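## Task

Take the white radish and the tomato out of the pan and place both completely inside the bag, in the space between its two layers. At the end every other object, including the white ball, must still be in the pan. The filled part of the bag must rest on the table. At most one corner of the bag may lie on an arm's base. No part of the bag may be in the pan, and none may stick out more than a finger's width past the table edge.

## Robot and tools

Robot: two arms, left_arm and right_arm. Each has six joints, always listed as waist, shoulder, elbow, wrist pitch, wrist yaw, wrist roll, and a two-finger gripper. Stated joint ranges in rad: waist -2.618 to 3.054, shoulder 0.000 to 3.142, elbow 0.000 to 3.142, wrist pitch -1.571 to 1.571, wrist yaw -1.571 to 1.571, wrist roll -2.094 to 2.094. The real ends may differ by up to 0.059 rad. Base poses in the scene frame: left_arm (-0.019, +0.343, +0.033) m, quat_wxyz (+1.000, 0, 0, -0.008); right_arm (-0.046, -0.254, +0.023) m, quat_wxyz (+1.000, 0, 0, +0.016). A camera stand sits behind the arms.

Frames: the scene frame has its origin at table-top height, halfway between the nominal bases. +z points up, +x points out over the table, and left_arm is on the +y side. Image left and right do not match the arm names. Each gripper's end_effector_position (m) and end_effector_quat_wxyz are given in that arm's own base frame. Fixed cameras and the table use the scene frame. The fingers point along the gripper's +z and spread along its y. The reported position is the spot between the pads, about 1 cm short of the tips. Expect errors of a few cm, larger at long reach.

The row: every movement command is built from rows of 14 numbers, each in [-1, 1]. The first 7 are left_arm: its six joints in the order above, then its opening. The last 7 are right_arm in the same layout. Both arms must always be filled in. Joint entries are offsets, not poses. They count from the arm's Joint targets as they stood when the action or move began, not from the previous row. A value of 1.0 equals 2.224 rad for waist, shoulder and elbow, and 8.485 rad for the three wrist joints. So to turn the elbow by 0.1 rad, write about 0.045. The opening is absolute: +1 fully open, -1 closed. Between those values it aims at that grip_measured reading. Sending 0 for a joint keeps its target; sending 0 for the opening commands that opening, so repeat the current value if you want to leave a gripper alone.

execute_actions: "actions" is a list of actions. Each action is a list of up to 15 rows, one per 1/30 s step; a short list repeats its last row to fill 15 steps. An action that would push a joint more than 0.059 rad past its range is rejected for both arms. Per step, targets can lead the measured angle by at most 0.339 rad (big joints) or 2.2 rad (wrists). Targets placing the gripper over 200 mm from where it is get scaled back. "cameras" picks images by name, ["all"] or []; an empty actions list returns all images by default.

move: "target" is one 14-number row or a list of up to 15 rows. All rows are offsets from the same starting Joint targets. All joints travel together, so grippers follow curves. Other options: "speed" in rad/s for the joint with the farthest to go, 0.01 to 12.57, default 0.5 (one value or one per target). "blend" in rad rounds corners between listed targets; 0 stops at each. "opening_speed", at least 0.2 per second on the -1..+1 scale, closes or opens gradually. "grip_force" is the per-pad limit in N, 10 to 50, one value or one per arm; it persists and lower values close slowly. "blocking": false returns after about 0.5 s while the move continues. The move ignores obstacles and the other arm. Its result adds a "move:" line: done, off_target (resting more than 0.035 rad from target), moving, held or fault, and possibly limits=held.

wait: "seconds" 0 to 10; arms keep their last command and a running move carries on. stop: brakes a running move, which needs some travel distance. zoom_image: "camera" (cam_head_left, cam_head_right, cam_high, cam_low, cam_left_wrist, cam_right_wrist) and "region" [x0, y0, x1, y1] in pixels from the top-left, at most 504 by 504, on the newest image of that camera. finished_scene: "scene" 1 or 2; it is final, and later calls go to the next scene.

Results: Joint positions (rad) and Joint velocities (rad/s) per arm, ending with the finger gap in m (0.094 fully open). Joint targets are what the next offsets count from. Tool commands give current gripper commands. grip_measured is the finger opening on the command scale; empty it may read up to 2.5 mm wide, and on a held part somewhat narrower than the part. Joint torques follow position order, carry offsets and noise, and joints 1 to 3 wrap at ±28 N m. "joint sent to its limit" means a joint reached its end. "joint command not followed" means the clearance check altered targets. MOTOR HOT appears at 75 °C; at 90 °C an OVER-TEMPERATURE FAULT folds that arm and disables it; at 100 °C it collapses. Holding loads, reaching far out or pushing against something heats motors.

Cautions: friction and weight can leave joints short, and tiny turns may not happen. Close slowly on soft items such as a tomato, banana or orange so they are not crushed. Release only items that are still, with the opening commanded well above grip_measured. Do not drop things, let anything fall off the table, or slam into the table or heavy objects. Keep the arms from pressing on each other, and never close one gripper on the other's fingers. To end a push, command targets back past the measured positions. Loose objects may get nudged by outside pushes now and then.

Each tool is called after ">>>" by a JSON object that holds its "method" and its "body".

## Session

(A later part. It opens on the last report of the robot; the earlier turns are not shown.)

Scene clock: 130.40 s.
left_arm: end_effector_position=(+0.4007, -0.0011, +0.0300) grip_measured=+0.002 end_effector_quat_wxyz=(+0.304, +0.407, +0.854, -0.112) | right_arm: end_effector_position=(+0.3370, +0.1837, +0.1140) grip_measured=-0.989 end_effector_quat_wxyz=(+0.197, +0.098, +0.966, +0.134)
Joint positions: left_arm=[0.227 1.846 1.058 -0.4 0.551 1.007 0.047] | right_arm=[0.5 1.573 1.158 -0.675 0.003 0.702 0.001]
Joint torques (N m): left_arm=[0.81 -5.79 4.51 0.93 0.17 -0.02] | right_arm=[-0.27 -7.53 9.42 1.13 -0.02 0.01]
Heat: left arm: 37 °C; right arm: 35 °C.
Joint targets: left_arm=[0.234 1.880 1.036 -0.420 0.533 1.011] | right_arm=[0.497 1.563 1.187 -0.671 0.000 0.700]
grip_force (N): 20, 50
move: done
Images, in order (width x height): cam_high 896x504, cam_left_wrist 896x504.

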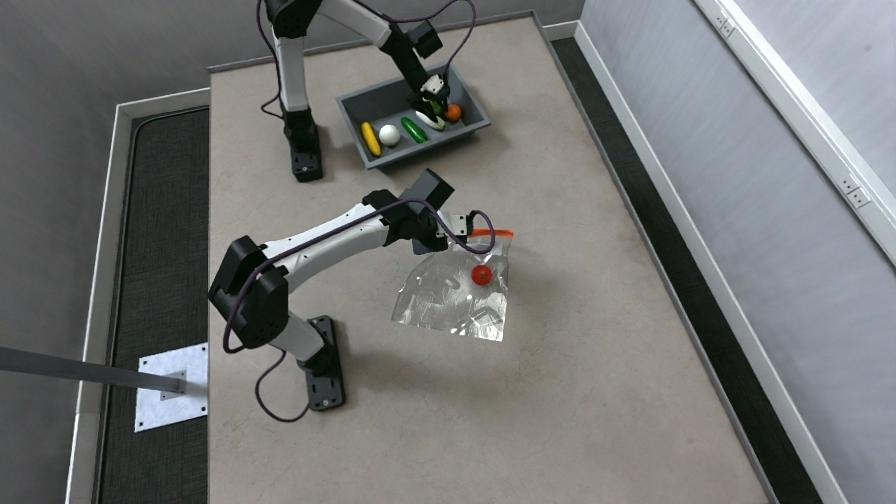

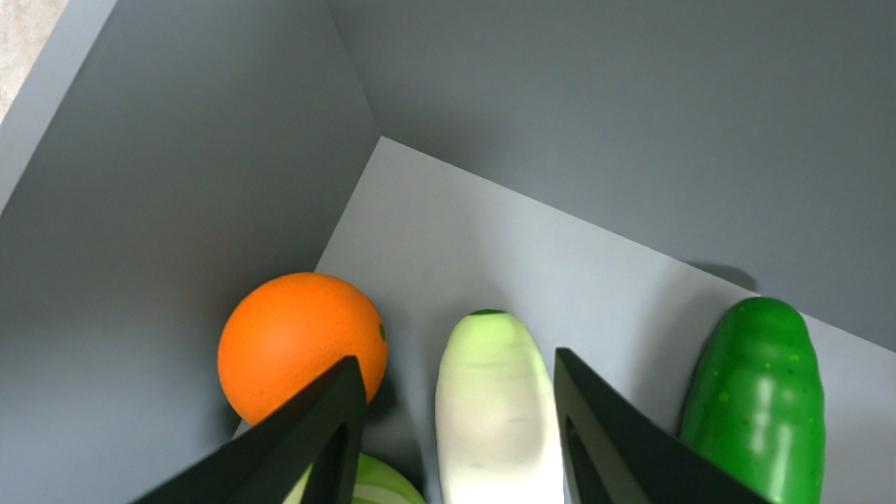

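>>> {"method": "move", "body": {"target": [[0.0089,-0.012,-0.0207,0.0053,0,0,0.0,0,0,0,0,0,0,-1],[0.0089,-0.0014,-0.0414,0.0107,0,0,0.0,0,0,0,0,0,0,-1]], "speed": 0.25, "cameras": ["cam_left_wrist","cam_high"]}}

Scene clock: 132.50 s.
left_arm: end_effector_position=(+0.4075, -0.0009, +0.0274) grip_measured=+0.002 end_effector_quat_wxyz=(+0.347, +0.419, +0.834, -0.096) | right_arm: end_effector_position=(+0.3370, +0.1837, +0.1140) grip_measured=-0.989 end_effector_quat_wxyz=(+0.197, +0.098, +0.966, +0.134)
Joint positions: left_arm=[0.237 1.841 0.985 -0.242 0.59 1.023 0.047] | right_arm=[0.5 1.573 1.158 -0.675 0.003 0.702 0.001]
Joint torques (N m): left_arm=[1.51 -5.46 2.7 0.35 -0.18 -0.16] | right_arm=[-0.24 -7.53 9.43 1.13 -0.01 0.01]
Heat: left arm: 36 °C; right arm: 35 °C.
Joint targets: left_arm=[0.254 1.877 0.944 -0.329 0.533 1.011] | right_arm=[0.497 1.563 1.187 -0.671 0.000 0.700]
grip_force (N): 20, 50
move: off_target (left_arm); left_arm: the wrist pitch is farthest, 0.087 rad from its target
Images, in order (width x height): cam_high 896x504, cam_left_wrist 896x504.

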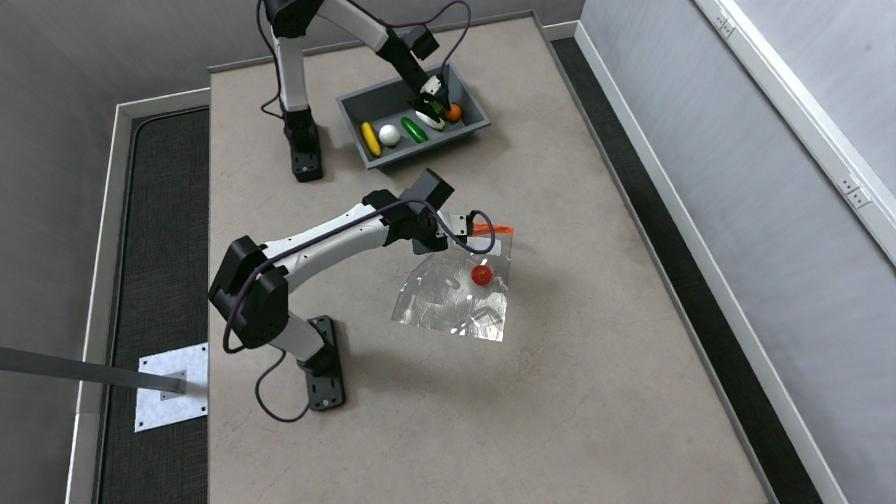

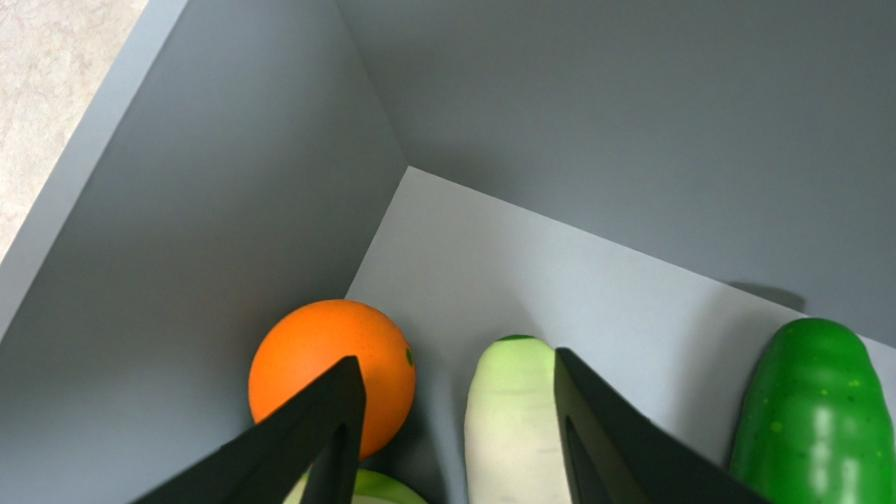

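>>> {"method": "move", "body": {"target": [[0,-0.06,0.137,-0.0525,0,0,0.0,0,0,0,0,0,0,-1],[-0.0681,-0.0022,0.2489,-0.0847,-0.0374,-0.0058,0.0,0,0,0,0,0,0,-1]], "speed": [0.5,0.6], "blend": [0.05,0], "cameras": ["cam_left_wrist","cam_high"]}}

Scene clock: 135.60 s.
left_arm: end_effector_position=(+0.3840, +0.0000, +0.0922) grip_measured=+0.002 end_effector_quat_wxyz=(+0.127, +0.425, +0.894, -0.059) | right_arm: end_effector_position=(+0.3370, +0.1837, +0.1140) grip_measured=-0.989 end_effector_quat_wxyz=(+0.197, +0.098, +0.966, +0.134)
Joint positions: left_arm=[0.105 1.853 1.476 -1.034 0.233 0.974 0.047] | right_arm=[0.5 1.573 1.158 -0.675 0.003 0.702 0.001]
Joint torques (N m): left_arm=[0.09 -7.39 9.33 0.58 0.05 -0.16] | right_arm=[-0.25 -7.54 9.42 1.13 -0.02 0.02]
Heat: left arm: 36 °C; right arm: 35 °C.
Joint targets: left_arm=[0.103 1.872 1.498 -1.048 0.216 0.962] | right_arm=[0.497 1.563 1.187 -0.671 0.000 0.700]
grip_force (N): 20, 50
move: done
Images, in order (width x height): cam_high 896x504, cam_left_wrist 896x504.

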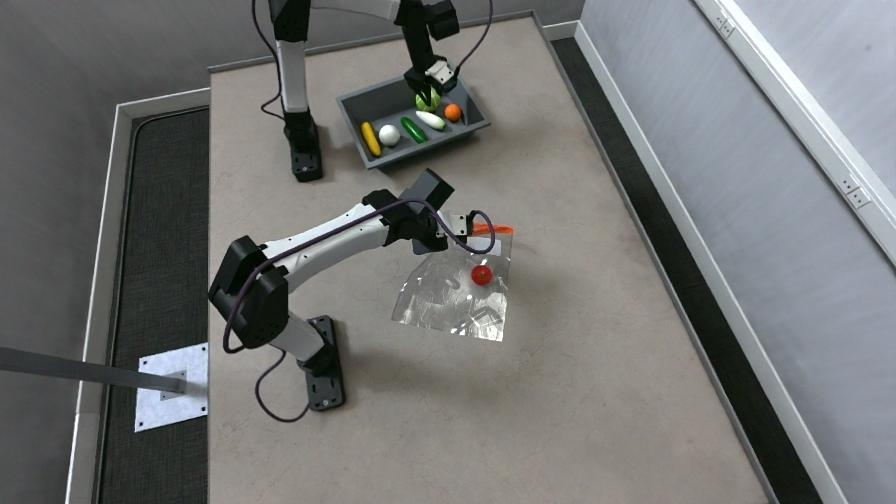

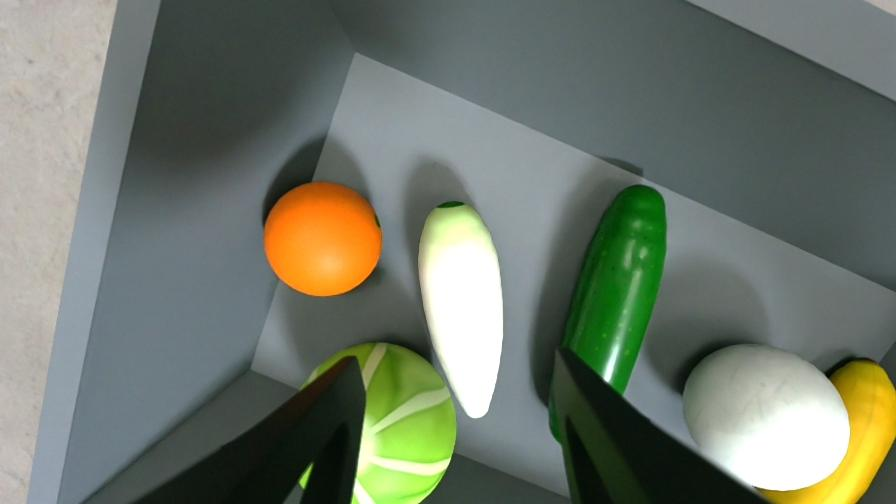

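>>> {"method": "move", "body": {"target": [[0.0095,0.0162,-0.0515,0.0177,0,-0.0167,0.0,0,0,0,0,0,0,-1],[0.0095,0.04,-0.0944,0.0352,0,-0.0167,0.0,0,0,0,0,0,0,-1]], "speed": [0.4,0.25], "blend": [0.03,0], "cameras": ["cam_left_wrist","cam_high"]}}

Scene clock: 137.93 s.
left_arm: end_effector_position=(+0.3901, +0.0060, +0.0195) grip_measured=+0.002 end_effector_quat_wxyz=(+0.126, +0.355, +0.924, -0.065) | right_arm: end_effector_position=(+0.3370, +0.1837, +0.1140) grip_measured=-0.989 end_effector_quat_wxyz=(+0.197, +0.098, +0.966, +0.134)
Joint positions: left_arm=[0.118 1.944 1.297 -0.759 0.231 0.833 0.047] | right_arm=[0.5 1.573 1.158 -0.675 0.003 0.702 0.001]
Joint torques (N m): left_arm=[0.68 -7.94 5.82 0.84 0.05 -0.14] | right_arm=[-0.27 -7.54 9.43 1.13 -0.01 0.02]
Heat: left arm: 36 °C; right arm: 35 °C.
Joint targets: left_arm=[0.124 1.961 1.288 -0.749 0.215 0.820] | right_arm=[0.497 1.563 1.187 -0.671 0.000 0.700]
grip_force (N): 20, 50
move: done
Images, in order (width x height): cam_high 896x504, cam_left_wrist 896x504.

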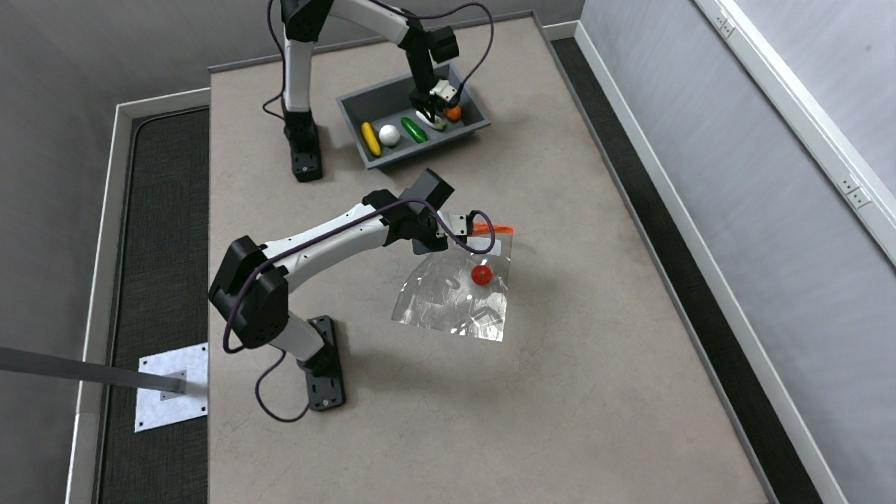

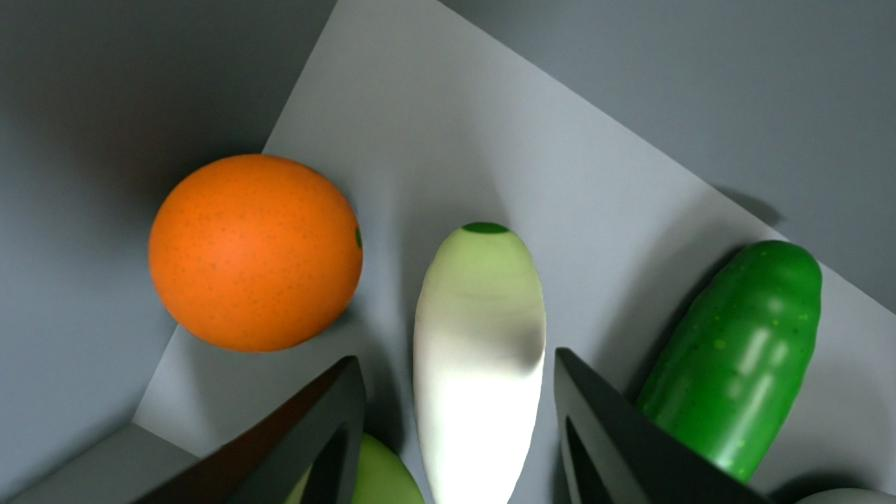

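>>> {"method": "move", "body": {"target": [[-0.003,0.0066,-0.0118,0.0048,0,0,0.0,0,0,0,0,0,0,-1],[-0.003,0.0066,-0.0118,0.0048,0,0,-0.6,0,0,0,0,0,0,-1]], "speed": 0.25, "opening_speed": 0.6, "grip_force": [30,50], "cameras": ["cam_left_wrist"]}}

Scene clock: 141.13 s.
left_arm: end_effector_position=(+0.3940, +0.0063, +0.0120) grip_measured=-0.596 end_effector_quat_wxyz=(+0.135, +0.356, +0.923, -0.060) | right_arm: end_effector_position=(+0.3370, +0.1837, +0.1140) grip_measured=-0.989 end_effector_quat_wxyz=(+0.197, +0.098, +0.966, +0.134)
Joint positions: left_arm=[0.117 1.954 1.275 -0.706 0.231 0.832 0.019] | right_arm=[0.5 1.573 1.158 -0.675 0.003 0.702 0.001]
Joint torques (N m): left_arm=[0.2 -7.6 5.44 0.77 0.05 -0.14] | right_arm=[-0.27 -7.56 9.42 1.13 -0.02 0.01]
Heat: left arm: 36 °C; right arm: 35 °C.
Joint targets: left_arm=[0.117 1.975 1.261 -0.708 0.215 0.820] | right_arm=[0.497 1.563 1.187 -0.671 0.000 0.700]
grip_force (N): 30, 50
move: done
Images, in order (width x height): cam_left_wrist 896x504.

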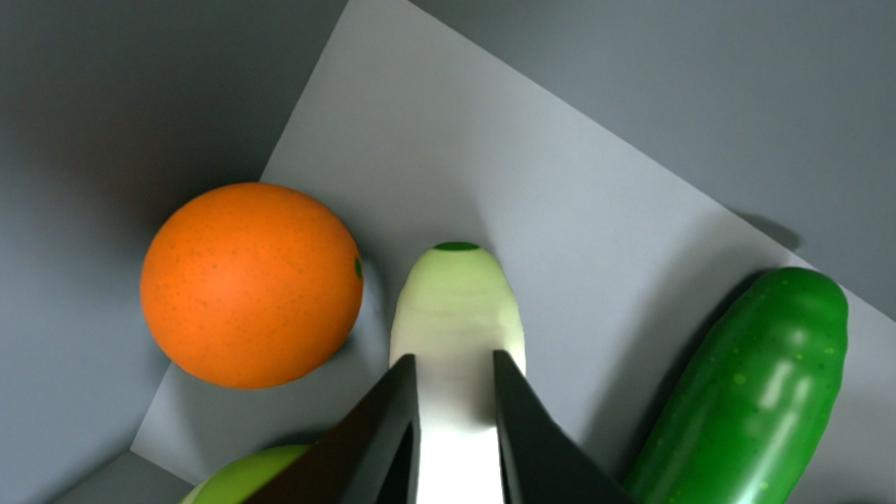

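>>> {"method": "move", "body": {"target": [[0,0,0,0,0,0,0.0,0,0,0,0,0,0,-1],[0,0.0046,-0.0243,0.0075,0,0,0.0,0,0,0,0,0,0,-1],[0,0.0046,-0.0243,0.0075,0,0,-0.6,0,0,0,0,0,0,-1]], "speed": 0.25, "opening_speed": 0.8, "cameras": ["cam_left_wrist"]}}

Scene clock: 144.90 s.
left_arm: end_effector_position=(+0.3999, +0.0049, +0.0049) grip_measured=-0.402 end_effector_quat_wxyz=(+0.154, +0.360, +0.919, -0.050) | right_arm: end_effector_position=(+0.3370, +0.1837, +0.1140) grip_measured=-0.989 end_effector_quat_wxyz=(+0.197, +0.098, +0.966, +0.134)
Joint positions: left_arm=[0.112 1.954 1.233 -0.62 0.231 0.832 0.028] | right_arm=[0.5 1.573 1.158 -0.675 0.003 0.702 0.001]
Joint torques (N m): left_arm=[0.61 -6.83 4.12 0.62 0.05 -0.15] | right_arm=[-0.25 -7.56 9.42 1.14 -0.02 0.01]
Heat: left arm: 36 °C; right arm: 35 °C.
Joint targets: left_arm=[0.117 1.986 1.207 -0.645 0.215 0.820] | right_arm=[0.497 1.563 1.187 -0.671 0.000 0.700]
grip_force (N): 30, 50
move: done
Images, in order (width x height): cam_left_wrist 896x504.

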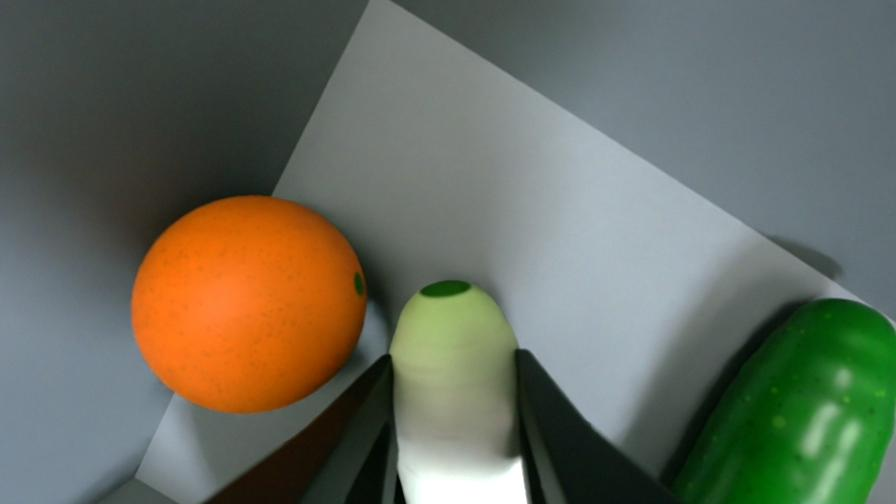

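>>> {"method": "move", "body": {"target": [[0,0,0,0,0,0,-0.12,0,0,0,0,0,0,-1],[0.0218,0.0009,0.0135,-0.013,0,0,-0.12,0,0,0,0,0,0,-1]], "speed": 0.2, "opening_speed": 0.8, "cameras": ["cam_left_wrist"]}}

Scene clock: 147.60 s.
left_arm: end_effector_position=(+0.3770, +0.0139, +0.0028) grip_measured=-0.122 end_effector_quat_wxyz=(+0.114, +0.339, +0.930, -0.077) | right_arm: end_effector_position=(+0.3370, +0.1837, +0.1140) grip_measured=-0.989 end_effector_quat_wxyz=(+0.197, +0.098, +0.966, +0.134)
Joint positions: left_arm=[0.149 1.954 1.241 -0.727 0.244 0.832 0.041] | right_arm=[0.5 1.573 1.158 -0.675 0.003 0.702 0.001]
Joint torques (N m): left_arm=[1.52 -6.48 6.17 0.33 -0.08 -0.14] | right_arm=[-0.25 -7.54 9.43 1.13 -0.01 0.01]
Heat: left arm: 35 °C; right arm: 35 °C.
Joint targets: left_arm=[0.166 1.988 1.237 -0.755 0.215 0.820] | right_arm=[0.497 1.563 1.187 -0.671 0.000 0.700]
grip_force (N): 30, 50
move: done
Images, in order (width x height): cam_left_wrist 896x504.

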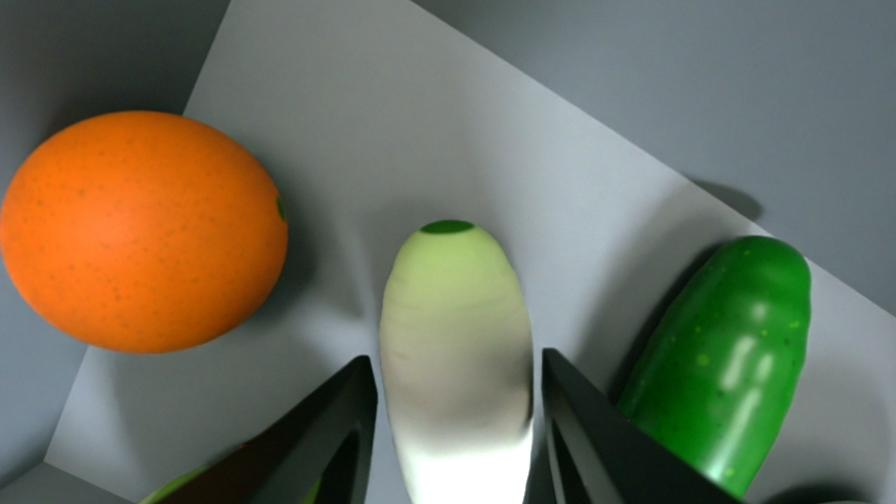

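>>> {"method": "move", "body": {"target": [0,0,0,0,0,0,-0.7,0,0,0,0,0,0,-1], "opening_speed": 0.6, "grip_force": [40,50], "cameras": ["cam_left_wrist"]}}

Scene clock: 148.97 s.
left_arm: end_effector_position=(+0.3756, +0.0144, +0.0026) grip_measured=-0.414 end_effector_quat_wxyz=(+0.112, +0.338, +0.931, -0.078) | right_arm: end_effector_position=(+0.3370, +0.1837, +0.1140) grip_measured=-0.989 end_effector_quat_wxyz=(+0.197, +0.098, +0.966, +0.134)
Joint positions: left_arm=[0.15 1.954 1.241 -0.733 0.244 0.832 0.028] | right_arm=[0.5 1.573 1.158 -0.675 0.003 0.702 0.001]
Joint torques (N m): left_arm=[1.4 -6.45 6.17 0.42 -0.07 -0.13] | right_arm=[-0.27 -7.53 9.43 1.13 -0.02 0.01]
Heat: left arm: 35 °C; right arm: 35 °C.
Joint targets: left_arm=[0.166 1.988 1.237 -0.755 0.215 0.820] | right_arm=[0.497 1.563 1.187 -0.671 0.000 0.700]
grip_force (N): 40, 50
move: done
Images, in order (width x height): cam_left_wrist 896x504.

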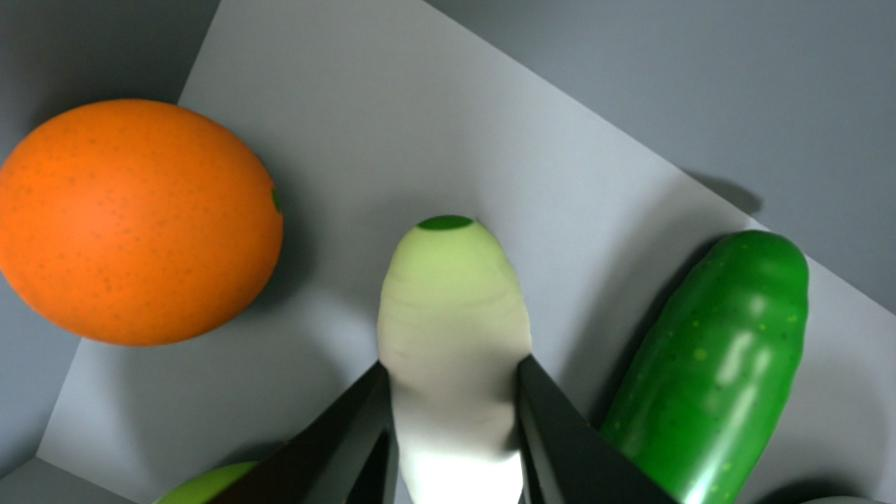

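>>> {"method": "move", "body": {"target": [[0,-0.0502,0.2451,-0.0675,0,0,-0.7,0,0,0,0,0,0,-1],[-0.3303,0.0295,0.1857,0.0097,0.0353,-0.0094,-0.7,0,0,0,0,0,0,-1]], "speed": [0.4,0.6], "blend": [0.08,0], "cameras": ["all"]}}

>>> {"method": "zoom_image", "body": {"camera": "cam_low", "region": [340, 240, 520, 350]}}

Scene clock: 154.10 s.
left_arm: end_effector_position=(+0.3743, -0.3419, +0.1181) grip_measured=-0.422 end_effector_quat_wxyz=(+0.267, +0.627, +0.699, -0.216) | right_arm: end_effector_position=(+0.3370, +0.1837, +0.1140) grip_measured=-0.989 end_effector_quat_wxyz=(+0.197, +0.098, +0.966, +0.134)
Joint positions: left_arm=[-0.575 2.036 1.661 -0.681 0.499 0.753 0.027] | right_arm=[0.5 1.573 1.158 -0.675 0.003 0.702 0.001]
Joint torques (N m): left_arm=[0.7 -9.61 6.86 1.53 0.45 -0.16] | right_arm=[-0.28 -7.53 9.4 1.13 -0.02 0.02]
Heat: left arm: 35 °C; right arm: 35 °C.
Joint targets: left_arm=[-0.569 2.053 1.651 -0.672 0.515 0.740] | right_arm=[0.497 1.563 1.187 -0.671 0.000 0.700]
grip_force (N): 40, 50
move: done

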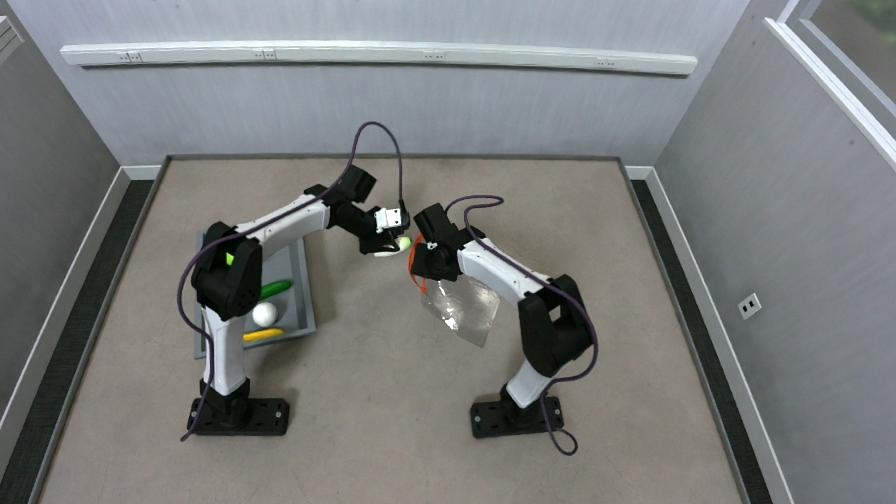

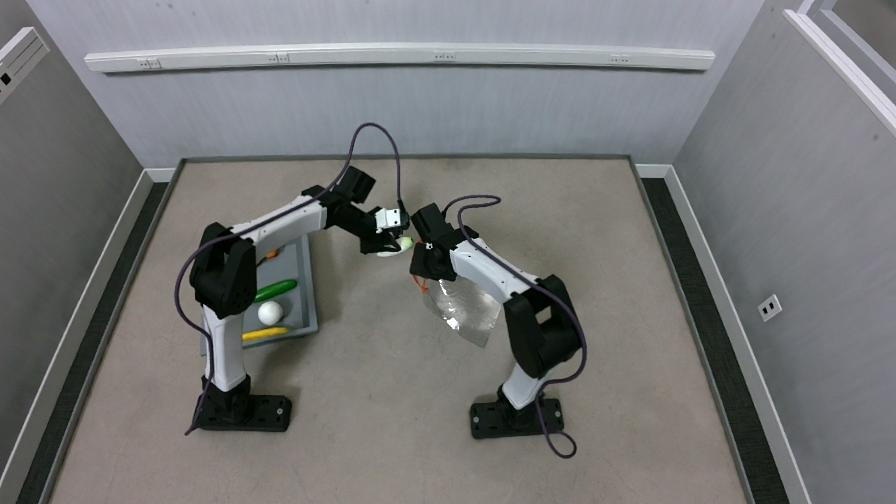

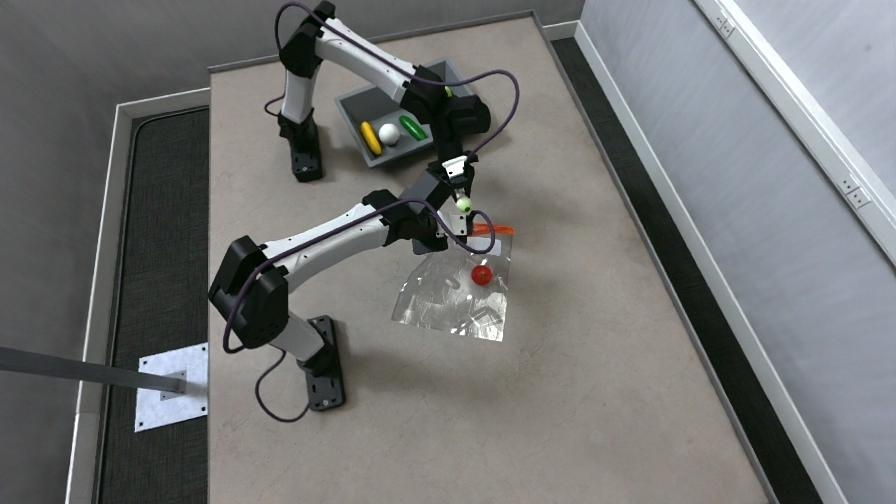

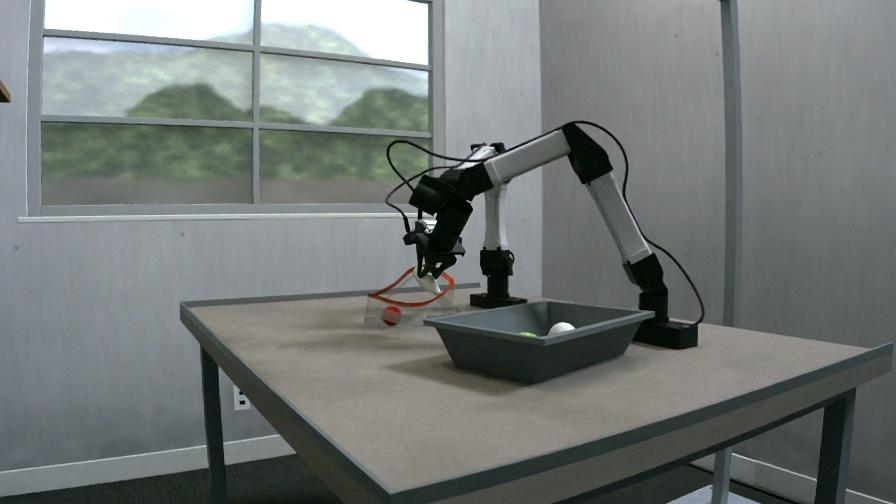

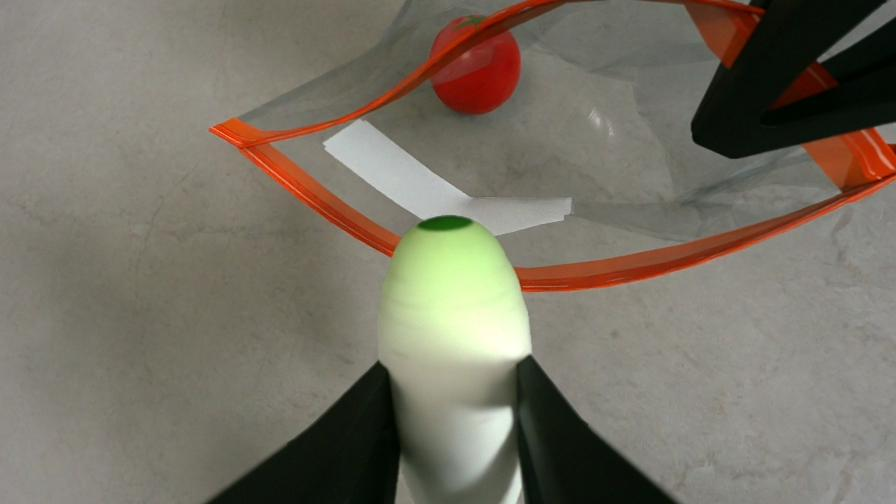

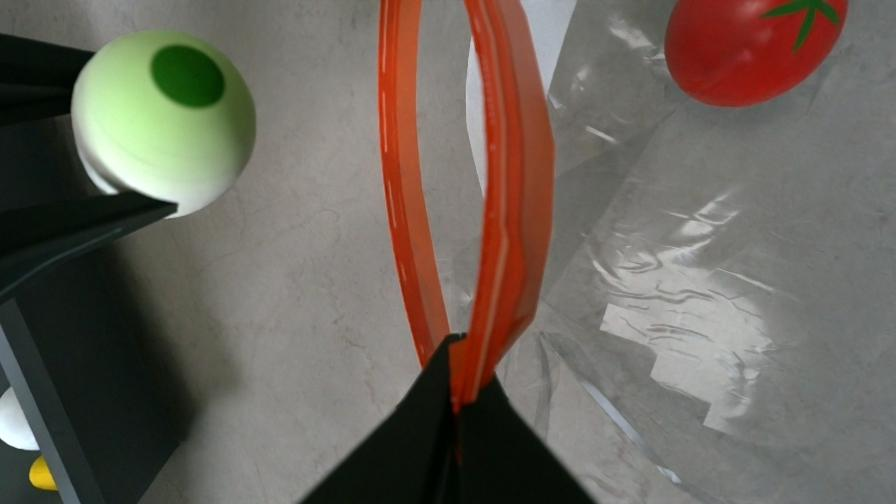

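Scaled by 2.800 from the camera's 896x504 image, which has a finer 1280x720 frame.

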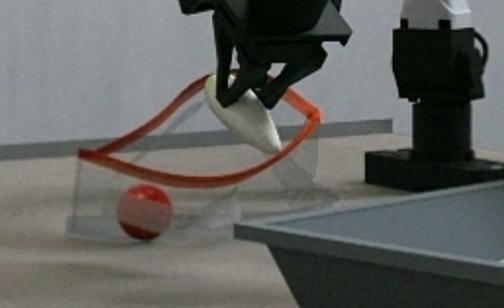

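>>> {"method": "move", "body": {"target": [-0.0482,0.1036,0.1088,-0.0016,0,0,-0.7,0,0,0,0,0,0,-1], "speed": 0.35, "cameras": ["cam_left_wrist","cam_low","cam_right_wrist"]}}

>>> {"method": "zoom_image", "body": {"camera": "cam_low", "region": [340, 240, 520, 350]}}

Scene clock: 155.60 s.
left_arm: end_effector_position=(+0.3779, -0.4015, +0.0792) grip_measured=-0.422 end_effector_quat_wxyz=(+0.248, +0.657, +0.674, -0.230) | right_arm: end_effector_position=(+0.3364, +0.1796, +0.1128) grip_measured=-0.989 end_effector_quat_wxyz=(+0.195, +0.105, +0.967, +0.128)
Joint positions: left_arm=[-0.663 2.26 1.866 -0.681 0.502 0.752 0.027] | right_arm=[0.494 1.573 1.158 -0.686 0.008 0.708 0.001]
Joint torques (N m): left_arm=[-0.77 -10.81 10.35 1.36 0.42 -0.15] | right_arm=[0.35 -7.43 9.39 1.21 -0.07 -0.06]
Heat: left arm: 35 °C; right arm: 35 °C.
Joint targets: left_arm=[-0.676 2.284 1.893 -0.686 0.515 0.740] | right_arm=[0.497 1.563 1.187 -0.672 0.000 0.700]
grip_force (N): 40, 50
move: done
Images, in order (width x height): cam_low 896x504, cam_left_wrist 896x504, cam_right_wrist 896x504.

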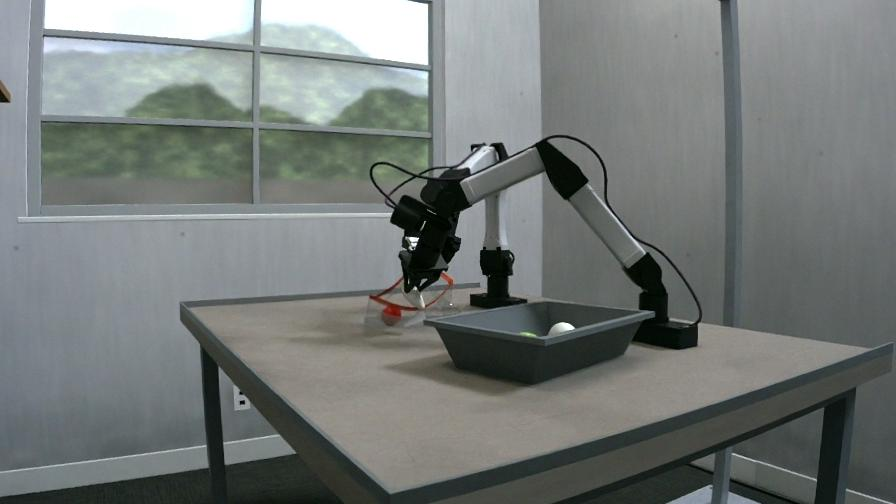

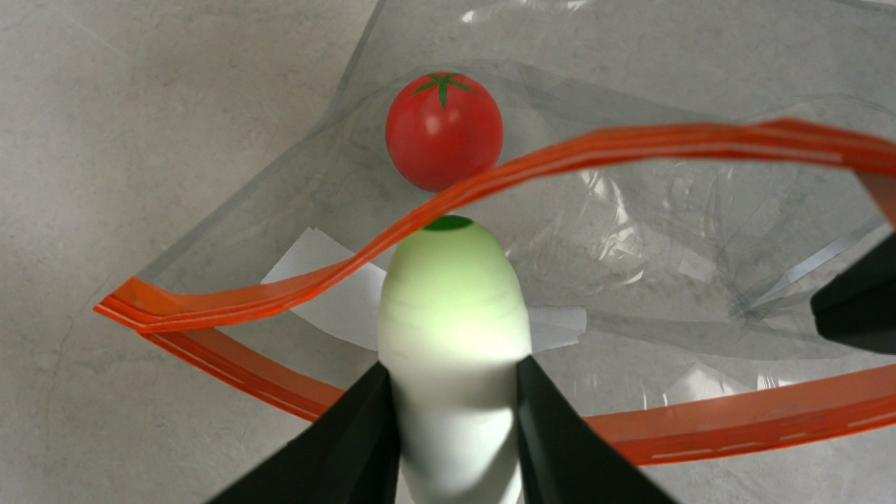

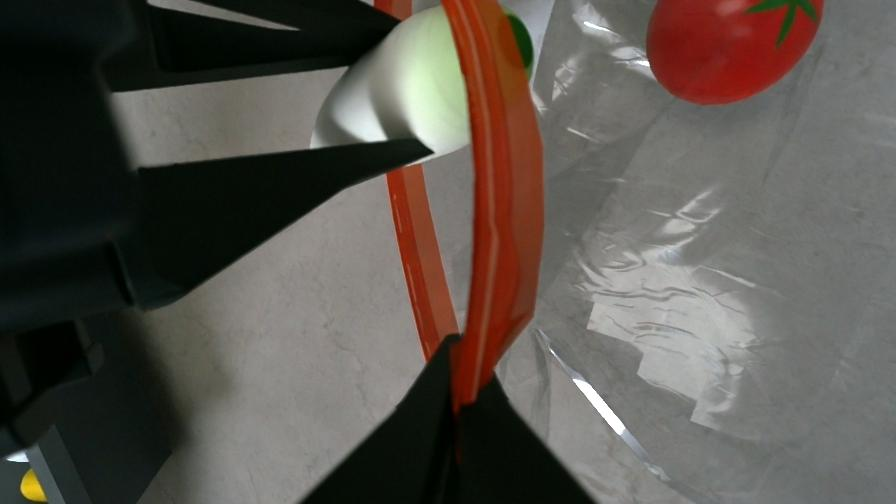

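Scaled by 2.800 from the camera's 896x504 image, which has a finer 1280x720 frame.

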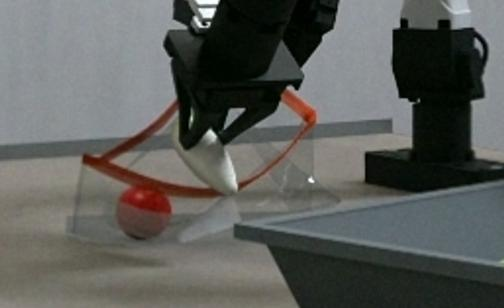

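>>> {"method": "move", "body": {"target": [[0.0482,-0.1036,-0.1088,0.0016,0,0,-0.7,0,0,0,0,0,0,-1],[0.0654,-0.0501,-0.0112,-0.0522,-0.0343,0.0322,-0.7,0,0,0,0,0,0,-1],[0.0654,-0.0194,-0.107,-0.0191,-0.0343,0.0322,-0.7,0,0,0,0,0,0,-1]], "speed": [0.4,0.6,0.3], "blend": [0.05,0.05,0], "cameras": ["cam_left_wrist","cam_low","cam_right_wrist","cam_head_left"]}}

>>> {"method": "zoom_image", "body": {"camera": "cam_low", "region": [340, 240, 520, 350]}}

Scene clock: 159.97 s.
left_arm: end_effector_position=(+0.3719, -0.2686, +0.0043) grip_measured=-0.422 end_effector_quat_wxyz=(+0.102, +0.695, +0.705, -0.098) | right_arm: end_effector_position=(+0.3364, +0.1797, +0.1128) grip_measured=-0.989 end_effector_quat_wxyz=(+0.194, +0.104, +0.967, +0.129)
Joint positions: left_arm=[-0.535 2.222 1.664 -0.858 0.239 1.001 0.027] | right_arm=[0.494 1.573 1.158 -0.686 0.007 0.708 0.001]
Joint torques (N m): left_arm=[0.58 -10.15 6.05 0.79 0.05 0.07] | right_arm=[0.35 -7.53 9.42 1.22 -0.06 -0.06]
Heat: left arm: 36 °C; right arm: 35 °C.
Joint targets: left_arm=[-0.531 2.240 1.655 -0.848 0.224 1.014] | right_arm=[0.497 1.563 1.187 -0.672 0.000 0.700]
grip_force (N): 40, 50
move: done
Images, in order (width x height): cam_head_left 896x504, cam_low 896x504, cam_left_wrist 896x504, cam_right_wrist 896x504.

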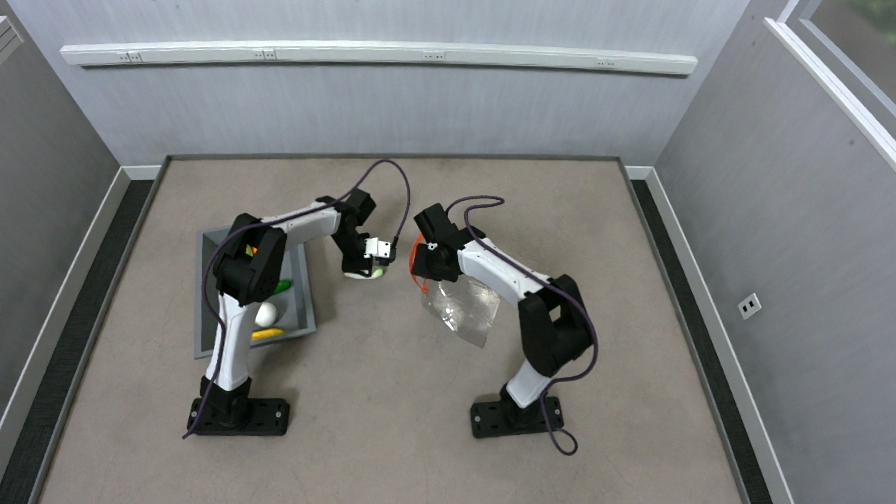

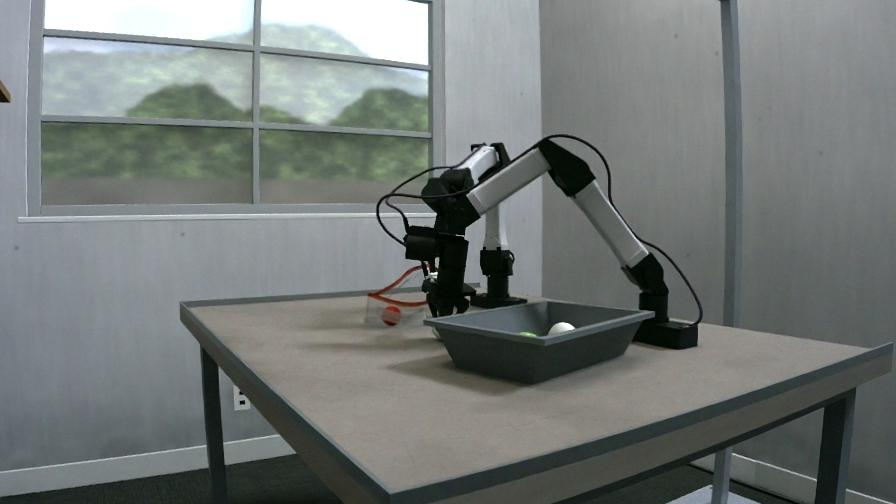

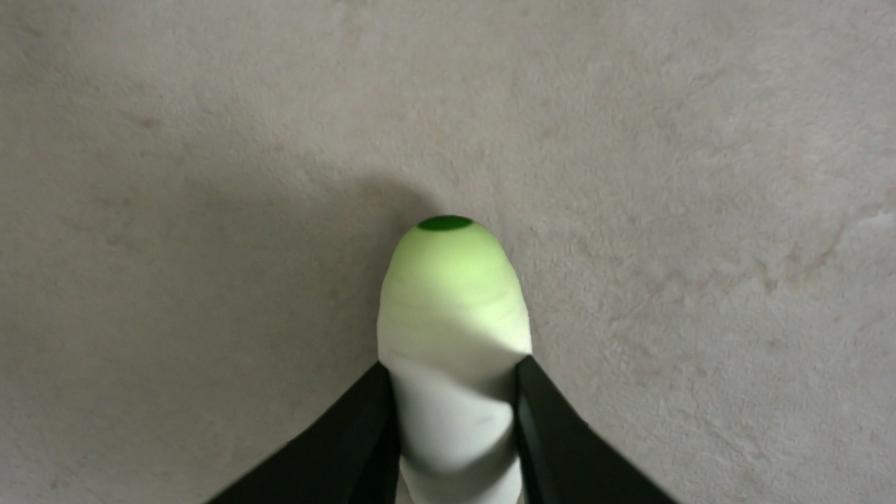

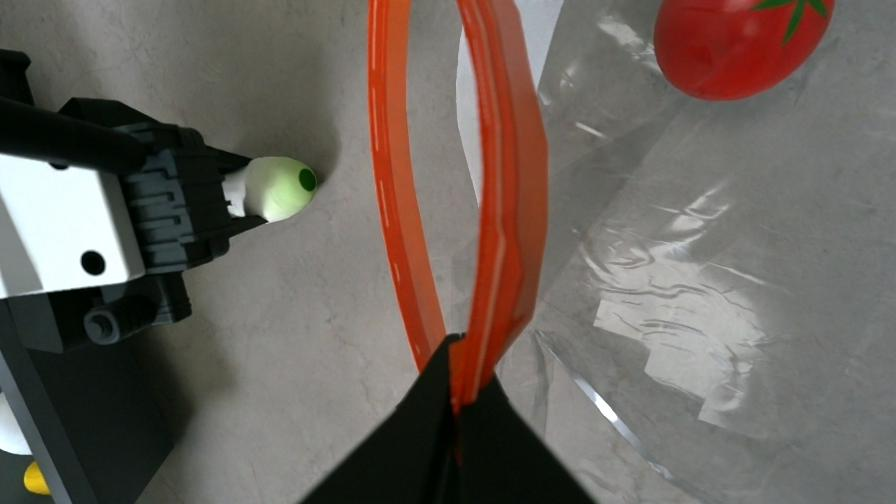

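Scaled by 2.800 from the camera's 896x504 image, which has a finer 1280x720 frame.

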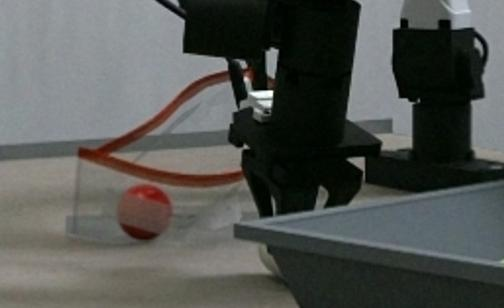

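>>> {"method": "move", "body": {"target": [0,0.002,-0.012,0.0035,0,0,-0.7,0,0,0,0,0,0,-1], "speed": 0.15, "cameras": ["cam_left_wrist"]}}

Scene clock: 160.87 s.
left_arm: end_effector_position=(+0.3729, -0.2692, +0.0017) grip_measured=-0.422 end_effector_quat_wxyz=(+0.106, +0.695, +0.705, -0.097) | right_arm: end_effector_position=(+0.3364, +0.1797, +0.1128) grip_measured=-0.989 end_effector_quat_wxyz=(+0.194, +0.104, +0.967, +0.129)
Joint positions: left_arm=[-0.535 2.222 1.651 -0.837 0.239 1.002 0.027] | right_arm=[0.494 1.573 1.158 -0.686 0.007 0.708 0.001]
Joint torques (N m): left_arm=[0.57 -9.84 4.62 0.95 0.05 0.07] | right_arm=[0.35 -7.53 9.4 1.22 -0.07 -0.06]
Heat: left arm: 36 °C; right arm: 35 °C.
Joint targets: left_arm=[-0.531 2.245 1.628 -0.818 0.224 1.014] | right_arm=[0.497 1.563 1.187 -0.672 0.000 0.700]
grip_force (N): 40, 50
move: done
Images, in order (width x height): cam_left_wrist 896x504.

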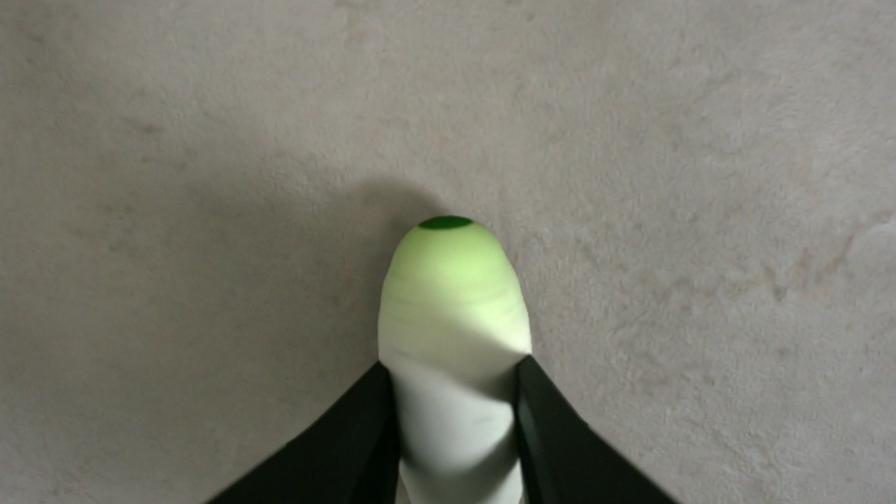

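>>> {"method": "move", "body": {"target": [[0,0,0,0,0,0,-0.05,0,0,0,0,0,0,-1],[0,-0.0326,0.1079,-0.0366,0,0,-0.05,0,0,0,0,0,0,-1],[0.0814,-0.113,-0.0742,0.0096,0.0489,0.0086,-0.05,0,0,0,0,0,0,-1]], "speed": [0.3,0.3,0.6], "blend": [0,0.05,0], "opening_speed": 0.6, "cameras": ["cam_left_wrist","cam_low","cam_right_wrist"]}}

Scene clock: 165.43 s.
left_arm: end_effector_position=(+0.3728, -0.2452, +0.0661) grip_measured=-0.052 end_effector_quat_wxyz=(+0.229, +0.648, +0.686, -0.239) | right_arm: end_effector_position=(+0.3364, +0.1797, +0.1128) grip_measured=-0.989 end_effector_quat_wxyz=(+0.194, +0.104, +0.967, +0.129)
Joint positions: left_arm=[-0.352 2.026 1.475 -0.746 0.624 1.074 0.045] | right_arm=[0.494 1.573 1.158 -0.686 0.007 0.708 0.001]
Joint torques (N m): left_arm=[0.4 -12.82 5.93 1.01 0.55 0.07] | right_arm=[0.34 -7.51 9.39 1.22 -0.06 -0.05]
Heat: left arm: 37 °C; right arm: 35 °C.
Joint targets: left_arm=[-0.350 1.994 1.463 -0.737 0.639 1.087] | right_arm=[0.497 1.563 1.187 -0.672 0.000 0.700]
grip_force (N): 40, 50
move: done
Images, in order (width x height): cam_low 896x504, cam_left_wrist 896x504, cam_right_wrist 896x504.

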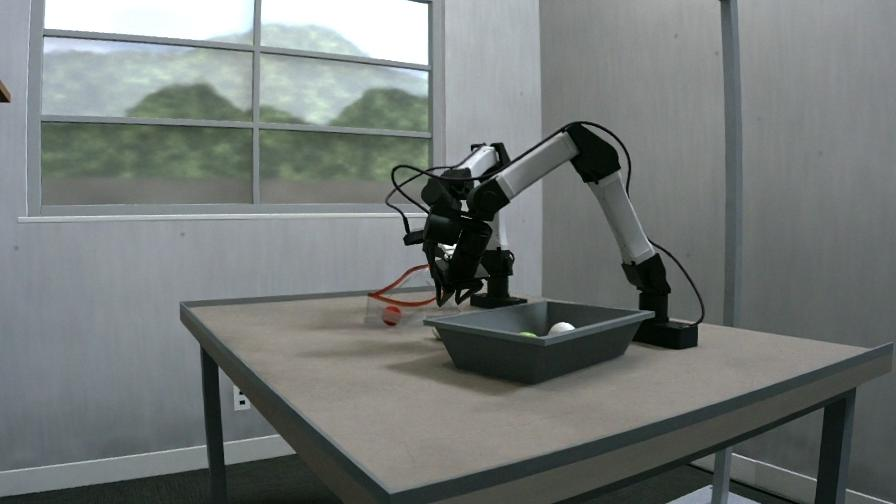

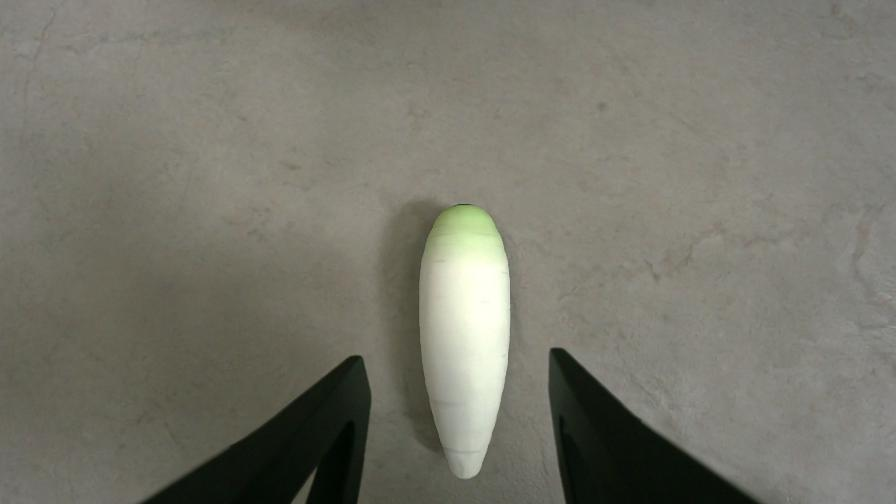

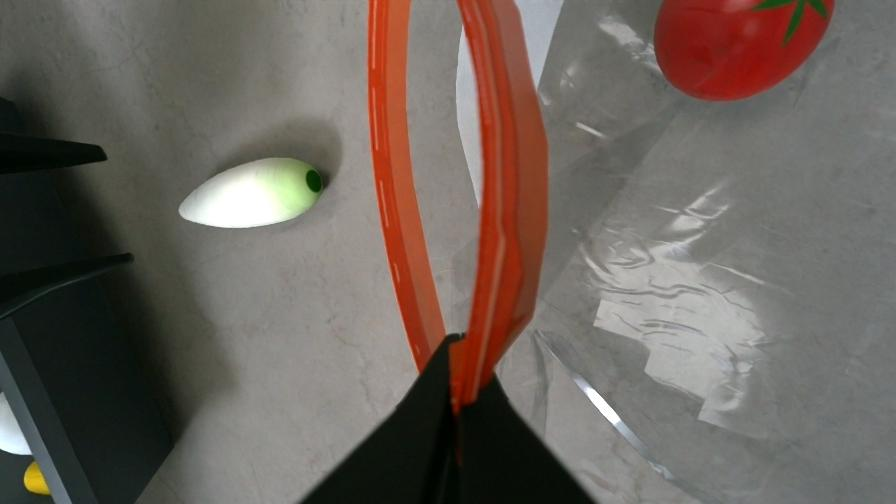

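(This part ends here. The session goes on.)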